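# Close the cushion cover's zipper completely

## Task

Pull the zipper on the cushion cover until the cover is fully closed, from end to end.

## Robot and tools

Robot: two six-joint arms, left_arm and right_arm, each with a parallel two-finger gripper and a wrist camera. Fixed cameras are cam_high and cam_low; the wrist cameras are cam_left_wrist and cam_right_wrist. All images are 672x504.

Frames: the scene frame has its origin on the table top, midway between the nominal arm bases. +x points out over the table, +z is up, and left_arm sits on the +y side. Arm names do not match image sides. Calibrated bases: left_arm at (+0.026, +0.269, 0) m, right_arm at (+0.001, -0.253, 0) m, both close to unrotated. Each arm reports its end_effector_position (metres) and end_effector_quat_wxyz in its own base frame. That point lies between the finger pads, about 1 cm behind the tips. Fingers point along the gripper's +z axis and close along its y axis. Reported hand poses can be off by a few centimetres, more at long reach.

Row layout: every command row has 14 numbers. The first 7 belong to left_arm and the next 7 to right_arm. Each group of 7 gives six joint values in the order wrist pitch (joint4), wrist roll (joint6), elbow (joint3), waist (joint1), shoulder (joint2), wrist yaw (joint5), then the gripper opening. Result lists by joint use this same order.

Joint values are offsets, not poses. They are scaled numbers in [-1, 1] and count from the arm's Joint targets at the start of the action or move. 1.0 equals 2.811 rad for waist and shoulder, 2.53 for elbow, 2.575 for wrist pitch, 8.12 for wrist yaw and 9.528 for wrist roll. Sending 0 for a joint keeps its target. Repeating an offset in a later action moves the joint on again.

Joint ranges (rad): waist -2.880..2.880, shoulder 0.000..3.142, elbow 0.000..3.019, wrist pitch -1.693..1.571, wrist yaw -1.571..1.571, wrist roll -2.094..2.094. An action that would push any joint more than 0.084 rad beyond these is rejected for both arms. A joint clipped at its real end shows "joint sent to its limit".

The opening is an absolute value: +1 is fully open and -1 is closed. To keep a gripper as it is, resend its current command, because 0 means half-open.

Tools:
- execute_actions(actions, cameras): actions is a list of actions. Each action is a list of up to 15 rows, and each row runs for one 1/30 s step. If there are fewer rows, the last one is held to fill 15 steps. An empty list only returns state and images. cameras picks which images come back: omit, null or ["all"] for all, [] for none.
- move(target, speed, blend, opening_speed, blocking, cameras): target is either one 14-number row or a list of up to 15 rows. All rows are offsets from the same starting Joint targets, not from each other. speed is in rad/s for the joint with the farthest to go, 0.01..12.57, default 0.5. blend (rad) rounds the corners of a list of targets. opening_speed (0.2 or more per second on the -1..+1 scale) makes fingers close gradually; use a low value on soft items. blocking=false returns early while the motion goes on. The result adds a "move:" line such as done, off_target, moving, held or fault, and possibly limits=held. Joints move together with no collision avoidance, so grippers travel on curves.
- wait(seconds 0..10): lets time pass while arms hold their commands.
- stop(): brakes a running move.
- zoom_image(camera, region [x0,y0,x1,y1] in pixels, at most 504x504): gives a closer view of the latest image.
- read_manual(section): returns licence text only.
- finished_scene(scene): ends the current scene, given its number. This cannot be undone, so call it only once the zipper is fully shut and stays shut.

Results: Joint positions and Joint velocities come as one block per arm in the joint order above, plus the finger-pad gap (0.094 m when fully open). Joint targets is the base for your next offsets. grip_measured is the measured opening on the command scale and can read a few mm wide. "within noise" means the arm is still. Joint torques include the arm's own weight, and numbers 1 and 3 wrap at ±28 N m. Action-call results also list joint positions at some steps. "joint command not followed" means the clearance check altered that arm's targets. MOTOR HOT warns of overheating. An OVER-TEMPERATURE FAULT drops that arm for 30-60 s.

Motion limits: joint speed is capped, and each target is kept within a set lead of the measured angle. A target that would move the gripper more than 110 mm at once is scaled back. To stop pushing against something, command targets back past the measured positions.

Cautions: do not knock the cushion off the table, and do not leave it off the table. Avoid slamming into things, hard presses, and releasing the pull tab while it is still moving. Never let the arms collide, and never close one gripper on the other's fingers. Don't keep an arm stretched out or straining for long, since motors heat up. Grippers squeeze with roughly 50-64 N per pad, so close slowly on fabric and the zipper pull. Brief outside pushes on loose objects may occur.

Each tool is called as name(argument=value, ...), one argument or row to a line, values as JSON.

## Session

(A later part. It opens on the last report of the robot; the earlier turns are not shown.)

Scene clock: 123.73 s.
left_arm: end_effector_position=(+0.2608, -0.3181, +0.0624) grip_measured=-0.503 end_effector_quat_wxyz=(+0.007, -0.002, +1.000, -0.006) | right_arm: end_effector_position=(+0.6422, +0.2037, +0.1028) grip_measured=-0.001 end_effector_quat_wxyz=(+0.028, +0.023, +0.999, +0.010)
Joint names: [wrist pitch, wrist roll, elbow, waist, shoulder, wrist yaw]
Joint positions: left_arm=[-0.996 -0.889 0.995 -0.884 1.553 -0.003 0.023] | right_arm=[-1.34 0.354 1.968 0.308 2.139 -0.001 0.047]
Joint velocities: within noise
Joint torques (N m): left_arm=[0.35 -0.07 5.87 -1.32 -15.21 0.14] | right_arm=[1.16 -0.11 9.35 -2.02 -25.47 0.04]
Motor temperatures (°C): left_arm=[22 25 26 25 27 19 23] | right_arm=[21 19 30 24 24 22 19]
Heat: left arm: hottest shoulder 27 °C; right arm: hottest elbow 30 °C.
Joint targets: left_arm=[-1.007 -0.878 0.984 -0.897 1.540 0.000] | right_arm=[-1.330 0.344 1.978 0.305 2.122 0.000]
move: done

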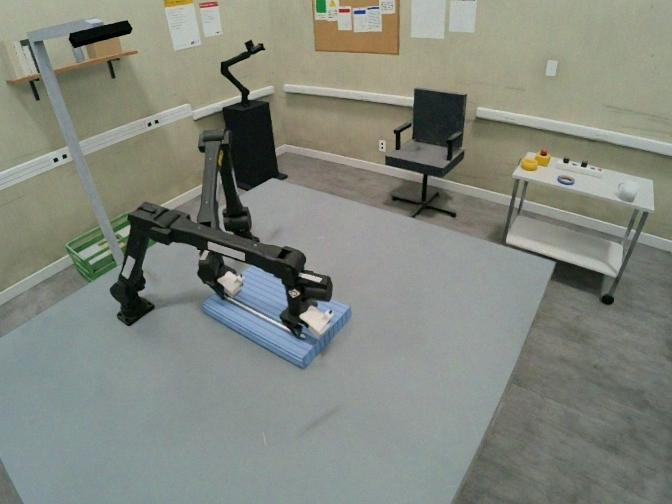

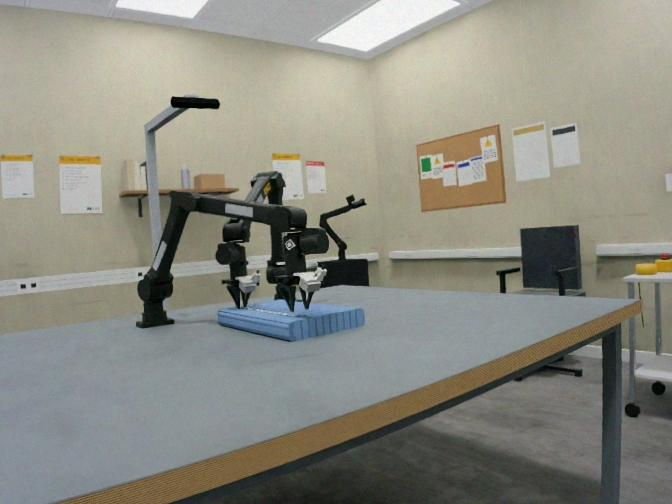

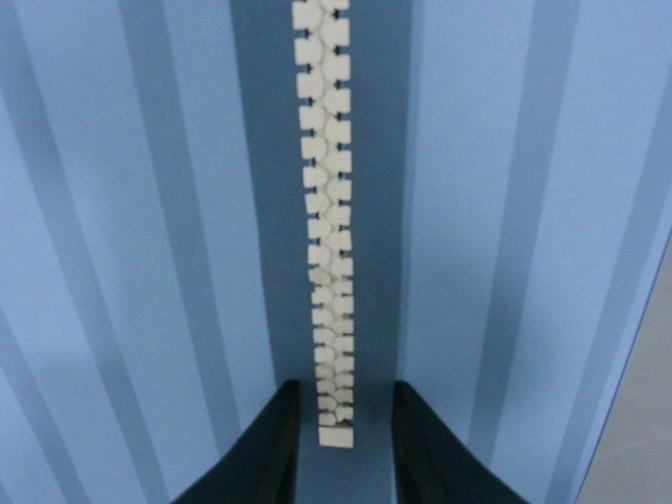

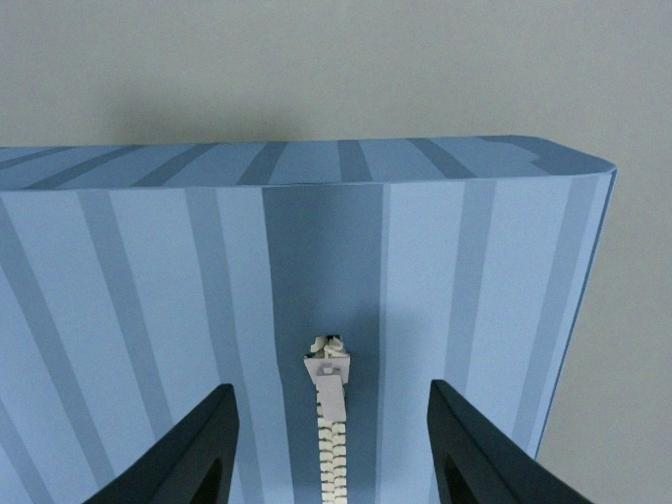

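move(
  target=[
    [0,0,0,0,0.022,0,-0.5,-0.0074,0,-0.0111,0.0039,0.0285,0,-0.4],
    [0,0,0,0,0.022,0,-1,-0.0074,0,-0.0111,0.0039,0.0285,0,-0.4],
  ],
  speed=0.1,
  opening_speed=0.5,
  cameras=["cam_right_wrist","cam_left_wrist"],
)

zoom_image(
  camera="cam_right_wrist",
  region=[220, 250, 450, 500],
)

Scene clock: 127.53 s.
left_arm: end_effector_position=(+0.2595, -0.3167, +0.0612) grip_measured=-0.872 end_effector_quat_wxyz=(+0.004, -0.002, +1.000, -0.001) | right_arm: end_effector_position=(+0.6378, +0.2023, +0.0820) grip_measured=-0.398 end_effector_quat_wxyz=(+0.011, +0.023, +1.000, +0.004)
Joint names: [wrist pitch, wrist roll, elbow, waist, shoulder, wrist yaw]
Joint positions: left_arm=[-1.003 -0.889 0.995 -0.885 1.556 -0.005 0.006] | right_arm=[-1.34 0.354 1.956 0.308 2.164 -0.001 0.028]
Joint velocities: within noise
Joint torques (N m): left_arm=[0.61 -0.05 5.81 -1.2 -10.34 0.22] | right_arm=[0.18 -0.11 7.92 -1.2 -21.01 0.03]
Motor temperatures (°C): left_arm=[21 25 26 25 27 19 23] | right_arm=[20 19 30 24 24 22 19]
Heat: left arm: hottest shoulder 27 °C; right arm: hottest elbow 30 °C.
Joint targets: left_arm=[-1.007 -0.878 0.984 -0.897 1.601 0.000] | right_arm=[-1.349 0.344 1.950 0.316 2.202 0.000]
move: off_target (left_arm, right_arm); target 2's new numbers were sent with left_arm's shoulder 0.046 rad from that target; left_arm: the shoulder is farthest, 0.046 rad from its target; right_arm: the shoulder is farthest, 0.038 rad from its target
Images, in order (width x height): cam_left_wrist 672x504, cam_right_wrist 672x504.

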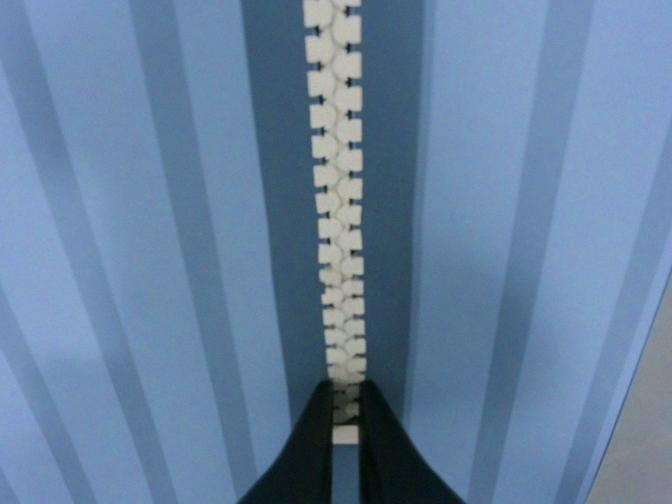

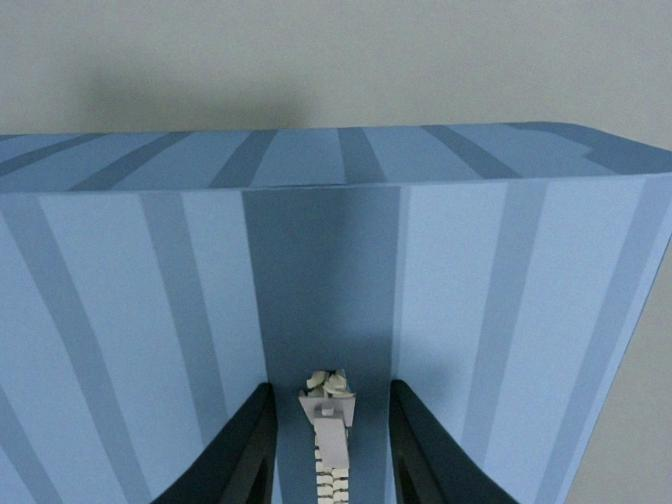

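Scaled by 2.016.

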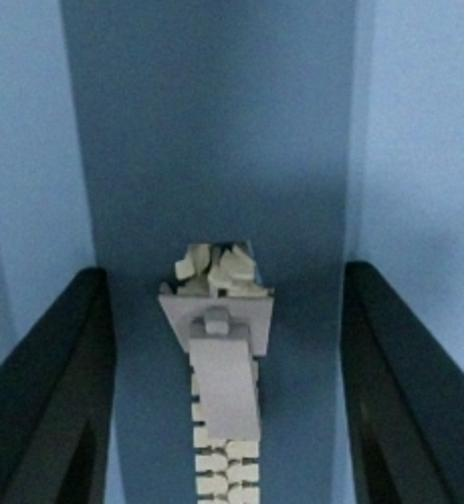

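move(
  target=[
    [0,0,0,0,0,0,-1,-0.02,0,0,0,0.002,0,-0.4],
    [0,0,0,0,0,0,-1,-0.02,0,0,0,0.002,0,-1],
  ],
  speed=0.1,
  opening_speed=0.5,
  cameras=["cam_right_wrist"],
)

zoom_image(
  camera="cam_right_wrist",
  region=[220, 250, 450, 500],
)

Scene clock: 130.50 s.
left_arm: end_effector_position=(+0.2595, -0.3167, +0.0612) grip_measured=-0.876 end_effector_quat_wxyz=(+0.004, -0.002, +1.000, -0.001) | right_arm: end_effector_position=(+0.6261, +0.2005, +0.0820) grip_measured=-0.877 end_effector_quat_wxyz=(-0.012, +0.022, +1.000, -0.003)
Joint names: [wrist pitch, wrist roll, elbow, waist, shoulder, wrist yaw]
Joint positions: left_arm=[-1.003 -0.889 0.995 -0.885 1.556 -0.005 0.006] | right_arm=[-1.388 0.354 1.956 0.31 2.164 -0.002 0.006]
Joint velocities: within noise
Joint torques (N m): left_arm=[0.55 -0.06 5.83 -1.38 -10.23 0.2] | right_arm=[0.03 -0.1 7.76 -1.55 -20.48 0.05]
Motor temperatures (°C): left_arm=[21 25 25 25 27 19 23] | right_arm=[20 19 29 24 25 22 19]
Heat: left arm: hottest shoulder 27 °C; right arm: hottest elbow 29 °C.
Joint targets: left_arm=[-1.007 -0.878 0.984 -0.897 1.601 0.000] | right_arm=[-1.400 0.344 1.950 0.316 2.207 0.000]
move: off_target (left_arm, right_arm); target 2's new numbers were sent with right_arm's shoulder 0.044 rad from that target; left_arm: the shoulder is farthest, 0.045 rad from its target; right_arm: the shoulder is farthest, 0.044 rad from its target
Images, in order (width x height): cam_right_wrist 672x504.

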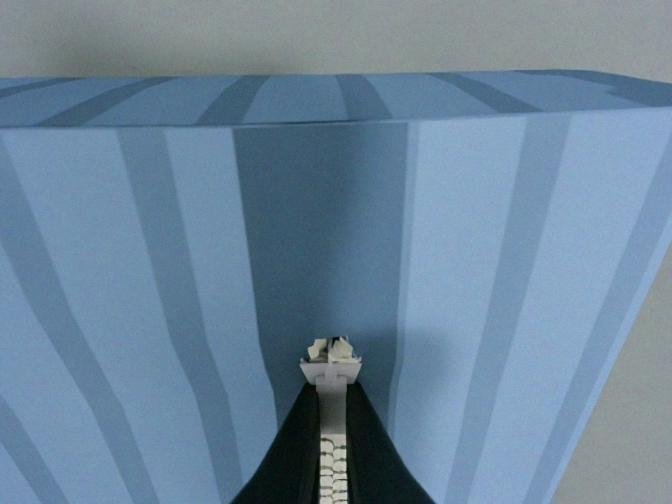

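Scaled by 2.016.

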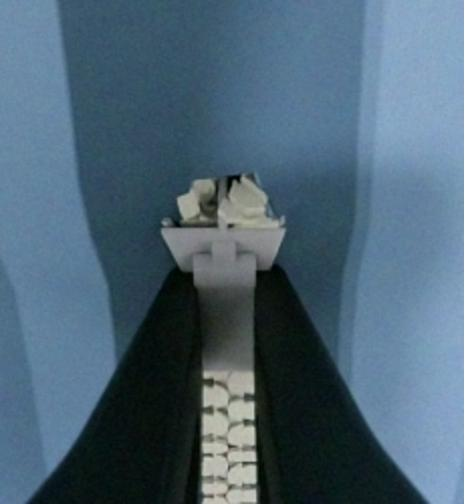

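move(
  target=[0,0,0,0,0,0,-1,0.0117,-0.0016,0.0775,-0.0164,0.0448,0,-1],
  speed=0.08,
)

zoom_image(
  camera="cam_right_wrist",
  region=[220, 250, 450, 500],
)

Scene clock: 134.50 s.
left_arm: end_effector_position=(+0.2697, -0.3145, +0.0613) grip_measured=-0.876 end_effector_quat_wxyz=(+0.021, -0.008, +1.000, +0.000) | right_arm: end_effector_position=(+0.6524, +0.2102, +0.0820) grip_measured=-0.881 end_effector_quat_wxyz=(-0.006, +0.015, +1.000, +0.003)
Joint names: [wrist pitch, wrist roll, elbow, waist, shoulder, wrist yaw]
Joint positions: left_arm=[-0.983 -0.889 0.995 -0.874 1.556 -0.032 0.006] | right_arm=[-1.43 0.341 2.09 0.31 2.241 -0.01 0.006]
Joint velocities: within noise
Joint torques (N m): left_arm=[-0.17 -0.06 5.9 -1.96 -10.52 1.43] | right_arm=[3.33 -0.11 12.67 -5.25 -16.91 0.37]
Motor temperatures (°C): left_arm=[21 25 25 25 27 19 23] | right_arm=[20 19 30 24 25 22 19]
Heat: left arm: hottest shoulder 27 °C; right arm: hottest elbow 30 °C.
Joint targets: left_arm=[-1.007 -0.878 0.984 -0.897 1.601 0.000] | right_arm=[-1.370 0.328 2.146 0.270 2.333 0.000]
move: off_target (left_arm, right_arm); left_arm: the shoulder is farthest, 0.045 rad from its target; right_arm: the shoulder is farthest, 0.092 rad from its target

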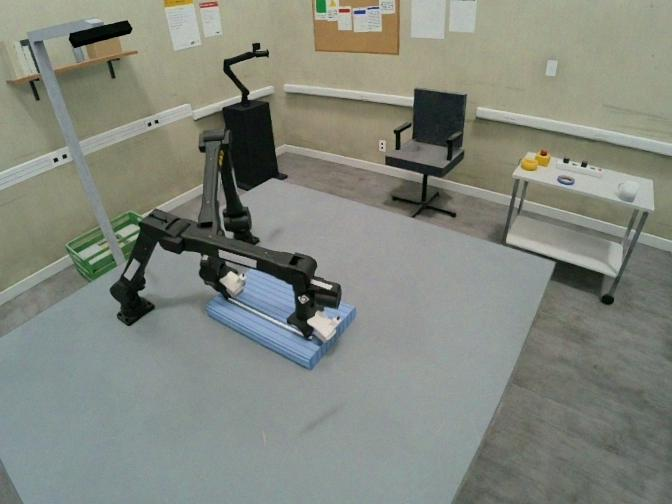

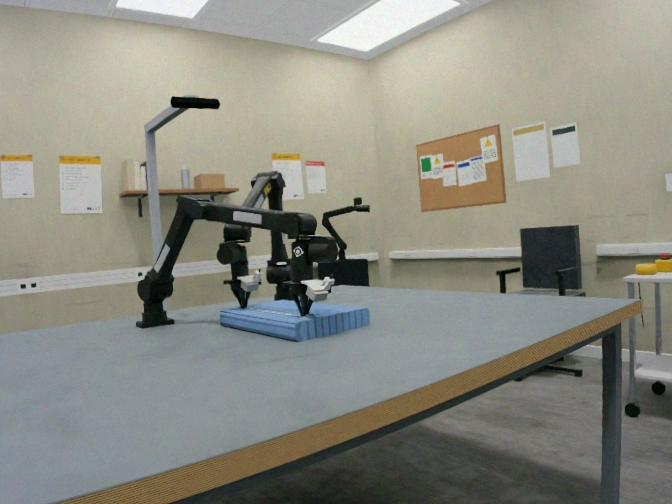

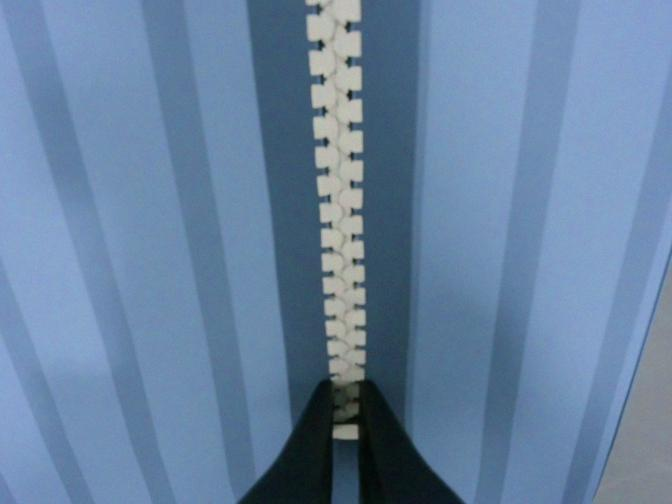

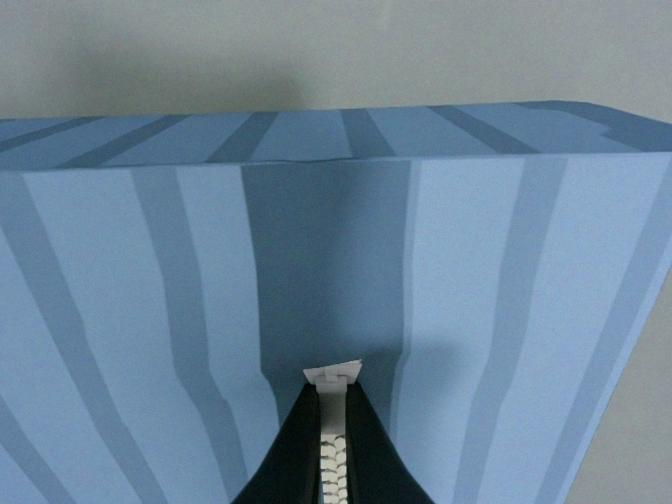

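Scaled by 2.016.

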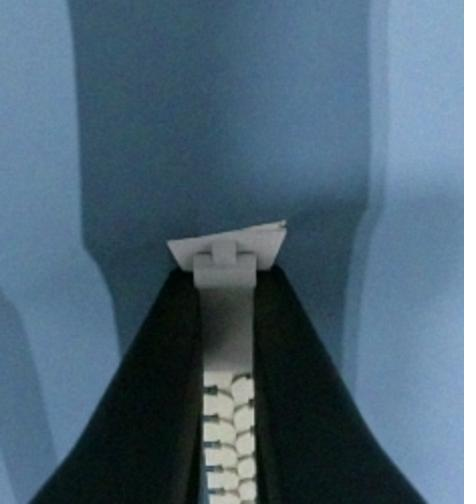

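move(
  target=[-0.004,0,0,-0.004,0,0,-1,0.004,0,0.0150,-0.002,0.0095,0,-1],
  speed=0.06,
  cameras=["cam_right_wrist","cam_left_wrist"],
)

zoom_image(
  camera="cam_right_wrist",
  region=[220, 250, 450, 500],
)

Scene clock: 136.10 s.
left_arm: end_effector_position=(+0.2715, -0.3136, +0.0618) grip_measured=-0.876 end_effector_quat_wxyz=(+0.026, -0.008, +1.000, +0.003) | right_arm: end_effector_position=(+0.6598, +0.2128, +0.0822) grip_measured=-0.881 end_effector_quat_wxyz=(-0.002, +0.015, +1.000, +0.006)
Joint names: [wrist pitch, wrist roll, elbow, waist, shoulder, wrist yaw]
Joint positions: left_arm=[-0.983 -0.889 0.997 -0.874 1.556 -0.043 0.006] | right_arm=[-1.435 0.34 2.123 0.309 2.259 -0.013 0.006]
Joint velocities: within noise
Joint torques (N m): left_arm=[-0.68 -0.06 5.81 -2.96 -10.52 1.93] | right_arm=[4.03 -0.11 13.24 -5.6 -16.73 0.46]
Motor temperatures (°C): left_arm=[21 25 25 25 27 19 23] | right_arm=[20 19 30 24 25 22 19]
Heat: left arm: hottest shoulder 27 °C; right arm: hottest elbow 30 °C.
Joint targets: left_arm=[-1.017 -0.878 0.985 -0.908 1.601 0.000] | right_arm=[-1.360 0.329 2.184 0.264 2.360 0.000]
move: off_target (left_arm, right_arm); left_arm: the shoulder is farthest, 0.045 rad from its target; right_arm: the shoulder is farthest, 0.100 rad from its target
Images, in order (width x height): cam_left_wrist 672x504, cam_right_wrist 672x504.

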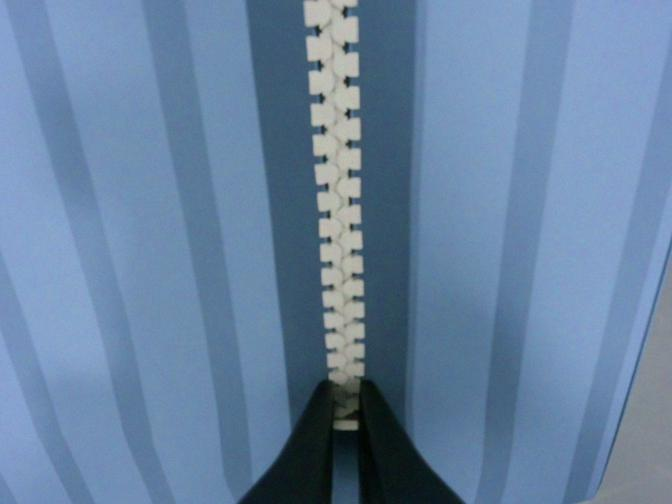

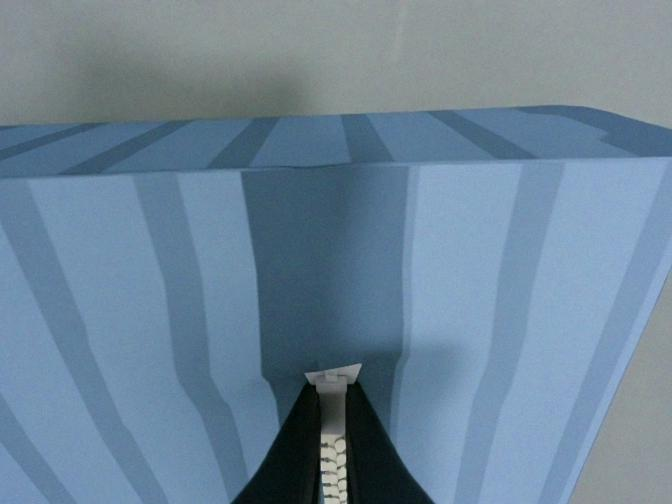

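Scaled by 2.016.

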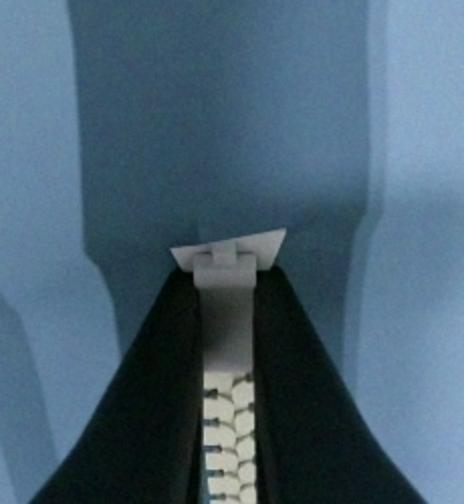

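move(
  target=[
    [0.004,0,0,0.004,0,0,-1,-0.025,0,-0.022,0.014,-0.03,0,-1],
    [0.004,0,0,0.004,0,0,-0.4,-0.025,0,-0.022,0.014,-0.03,0,-0.4],
    [0.004,0,0,0.004,-0.05,0,-0.4,-0.025,0,-0.022,0.014,-0.066,0,-0.4],
  ],
  speed=0.15,
  opening_speed=0.5,
)

zoom_image(
  camera="cam_right_wrist",
  region=[270, 300, 400, 430],
)

zoom_image(
  camera="cam_high",
  region=[190, 250, 370, 380],
)

Scene clock: 140.50 s.
left_arm: end_effector_position=(+0.2629, -0.3216, +0.0926) grip_measured=-0.403 end_effector_quat_wxyz=(+0.030, -0.002, +0.999, -0.035) | right_arm: end_effector_position=(+0.6623, +0.2117, +0.1302) grip_measured=-0.401 end_effector_quat_wxyz=(+0.034, +0.015, +0.999, +0.013)
Joint names: [wrist pitch, wrist roll, elbow, waist, shoulder, wrist yaw]
Joint positions: left_arm=[-0.998 -0.889 0.997 -0.885 1.477 -0.003 0.028] | right_arm=[-1.435 0.339 2.124 0.309 2.188 -0.002 0.028]
Joint velocities: within noise
Joint torques (N m): left_arm=[0.64 -0.04 6.26 -1.2 -14.68 0.14] | right_arm=[1.22 -0.11 9.07 -2.37 -26.7 0.09]
Motor temperatures (°C): left_arm=[21 25 26 25 27 20 23] | right_arm=[20 19 30 24 26 22 19]
Heat: left arm: hottest shoulder 27 °C; right arm: hottest elbow 30 °C.
Joint targets: left_arm=[-1.007 -0.878 0.985 -0.897 1.461 0.000] | right_arm=[-1.424 0.328 2.128 0.304 2.174 0.000]
move: done; target 2's new numbers were sent with left_arm's shoulder 0.045 rad from that target

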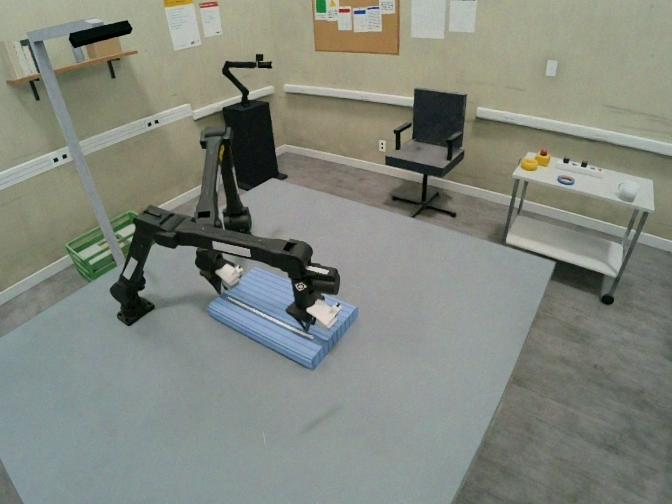

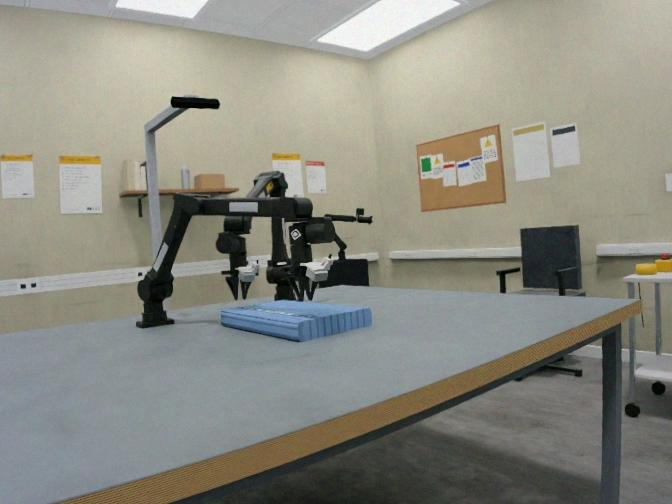

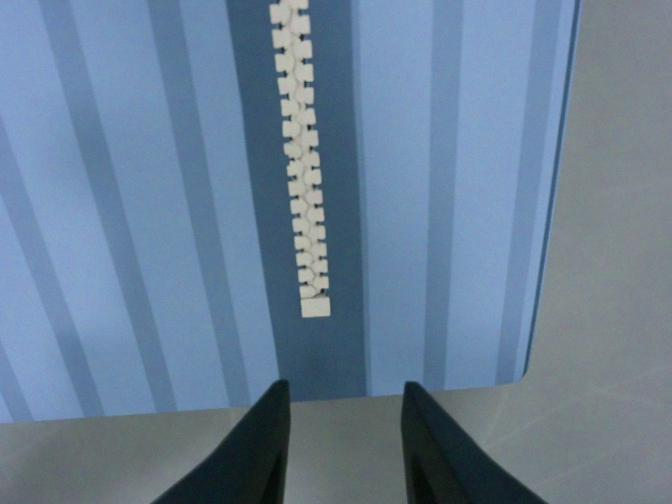

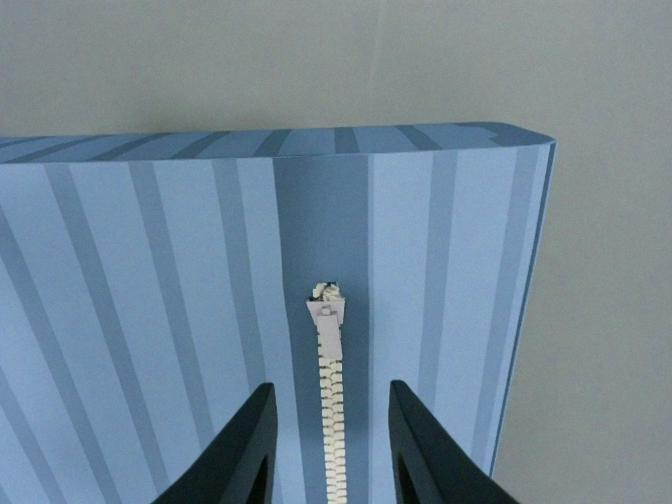

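Scaled by 3.877.

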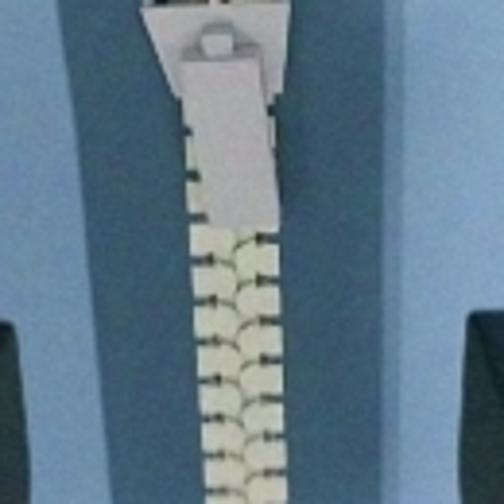

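Scaled by 2.800.

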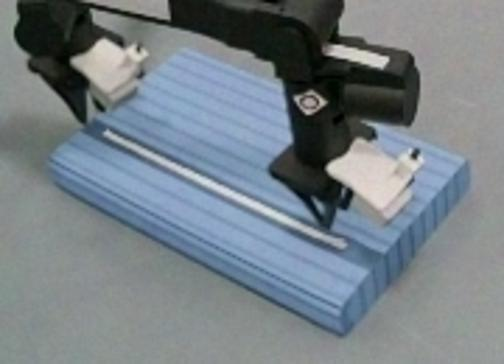

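zoom_image(
  camera="cam_right_wrist",
  region=[290, 260, 370, 320],
)

Scaled by 6.300.

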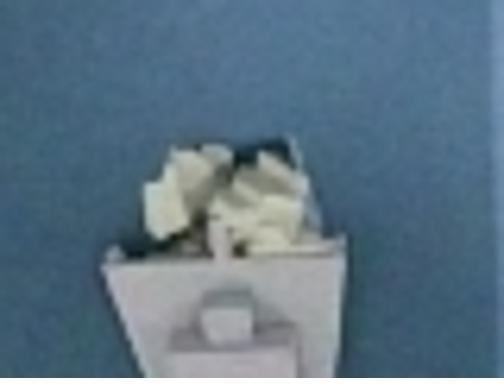

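move(
  target=[0,0,0,0,0,0,-0.4,0.0249,0,-0.0783,0.0096,-0.0199,0,-0.4],
  speed=0.2,
  cameras=["cam_right_wrist"],
)

zoom_image(
  camera="cam_right_wrist",
  region=[270, 200, 400, 330],
)

Scene clock: 144.77 s.
left_arm: end_effector_position=(+0.2628, -0.3216, +0.0926) grip_measured=-0.403 end_effector_quat_wxyz=(+0.030, -0.002, +0.999, -0.035) | right_arm: end_effector_position=(+0.6222, +0.2054, +0.0868) grip_measured=-0.401 end_effector_quat_wxyz=(-0.005, +0.010, +1.000, +0.000)
Joint names: [wrist pitch, wrist roll, elbow, waist, shoulder, wrist yaw]
Joint positions: left_arm=[-0.998 -0.889 0.997 -0.885 1.477 -0.002 0.028] | right_arm=[-1.371 0.339 1.933 0.319 2.143 -0.002 0.028]
Joint velocities: within noise
Joint torques (N m): left_arm=[0.57 -0.06 6.23 -1.08 -14.56 0.11] | right_arm=[1.06 -0.1 8.01 -0.97 -25.99 0.07]
Motor temperatures (°C): left_arm=[21 25 26 25 27 19 23] | right_arm=[20 19 30 24 26 22 19]
Heat: left arm: hottest shoulder 27 °C; right arm: hottest elbow 30 °C.
Joint targets: left_arm=[-1.007 -0.878 0.985 -0.897 1.461 0.000] | right_arm=[-1.360 0.328 1.930 0.331 2.118 0.000]
move: done
Images, in order (width x height): cam_right_wrist 672x504.

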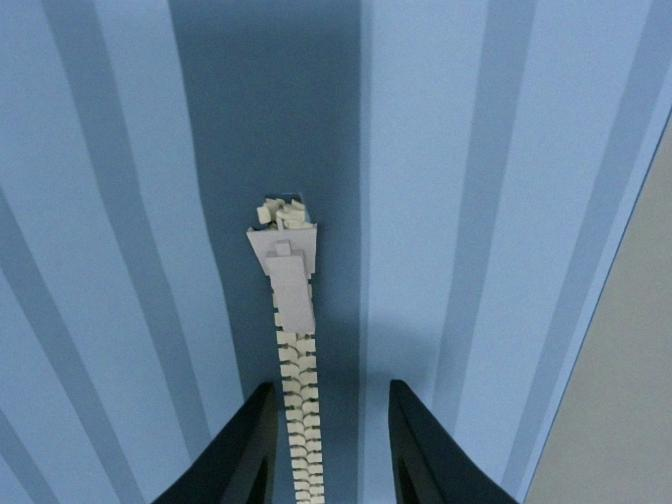

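Scaled by 3.877.

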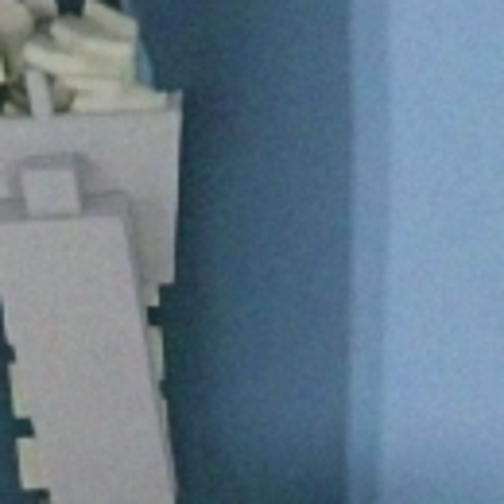

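zoom_image(
  camera="cam_right_wrist",
  region=[235, 175, 335, 250],
)

Scaled by 5.040.

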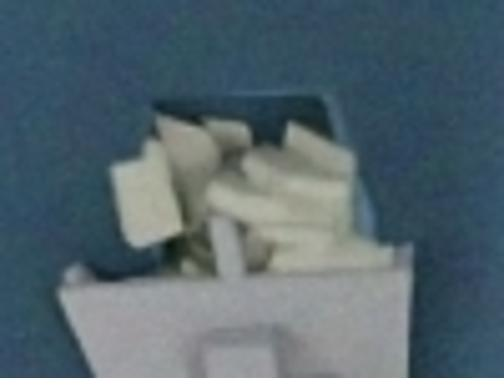

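finished_scene(
  scene=1,
)

The scene is finished: the task was done.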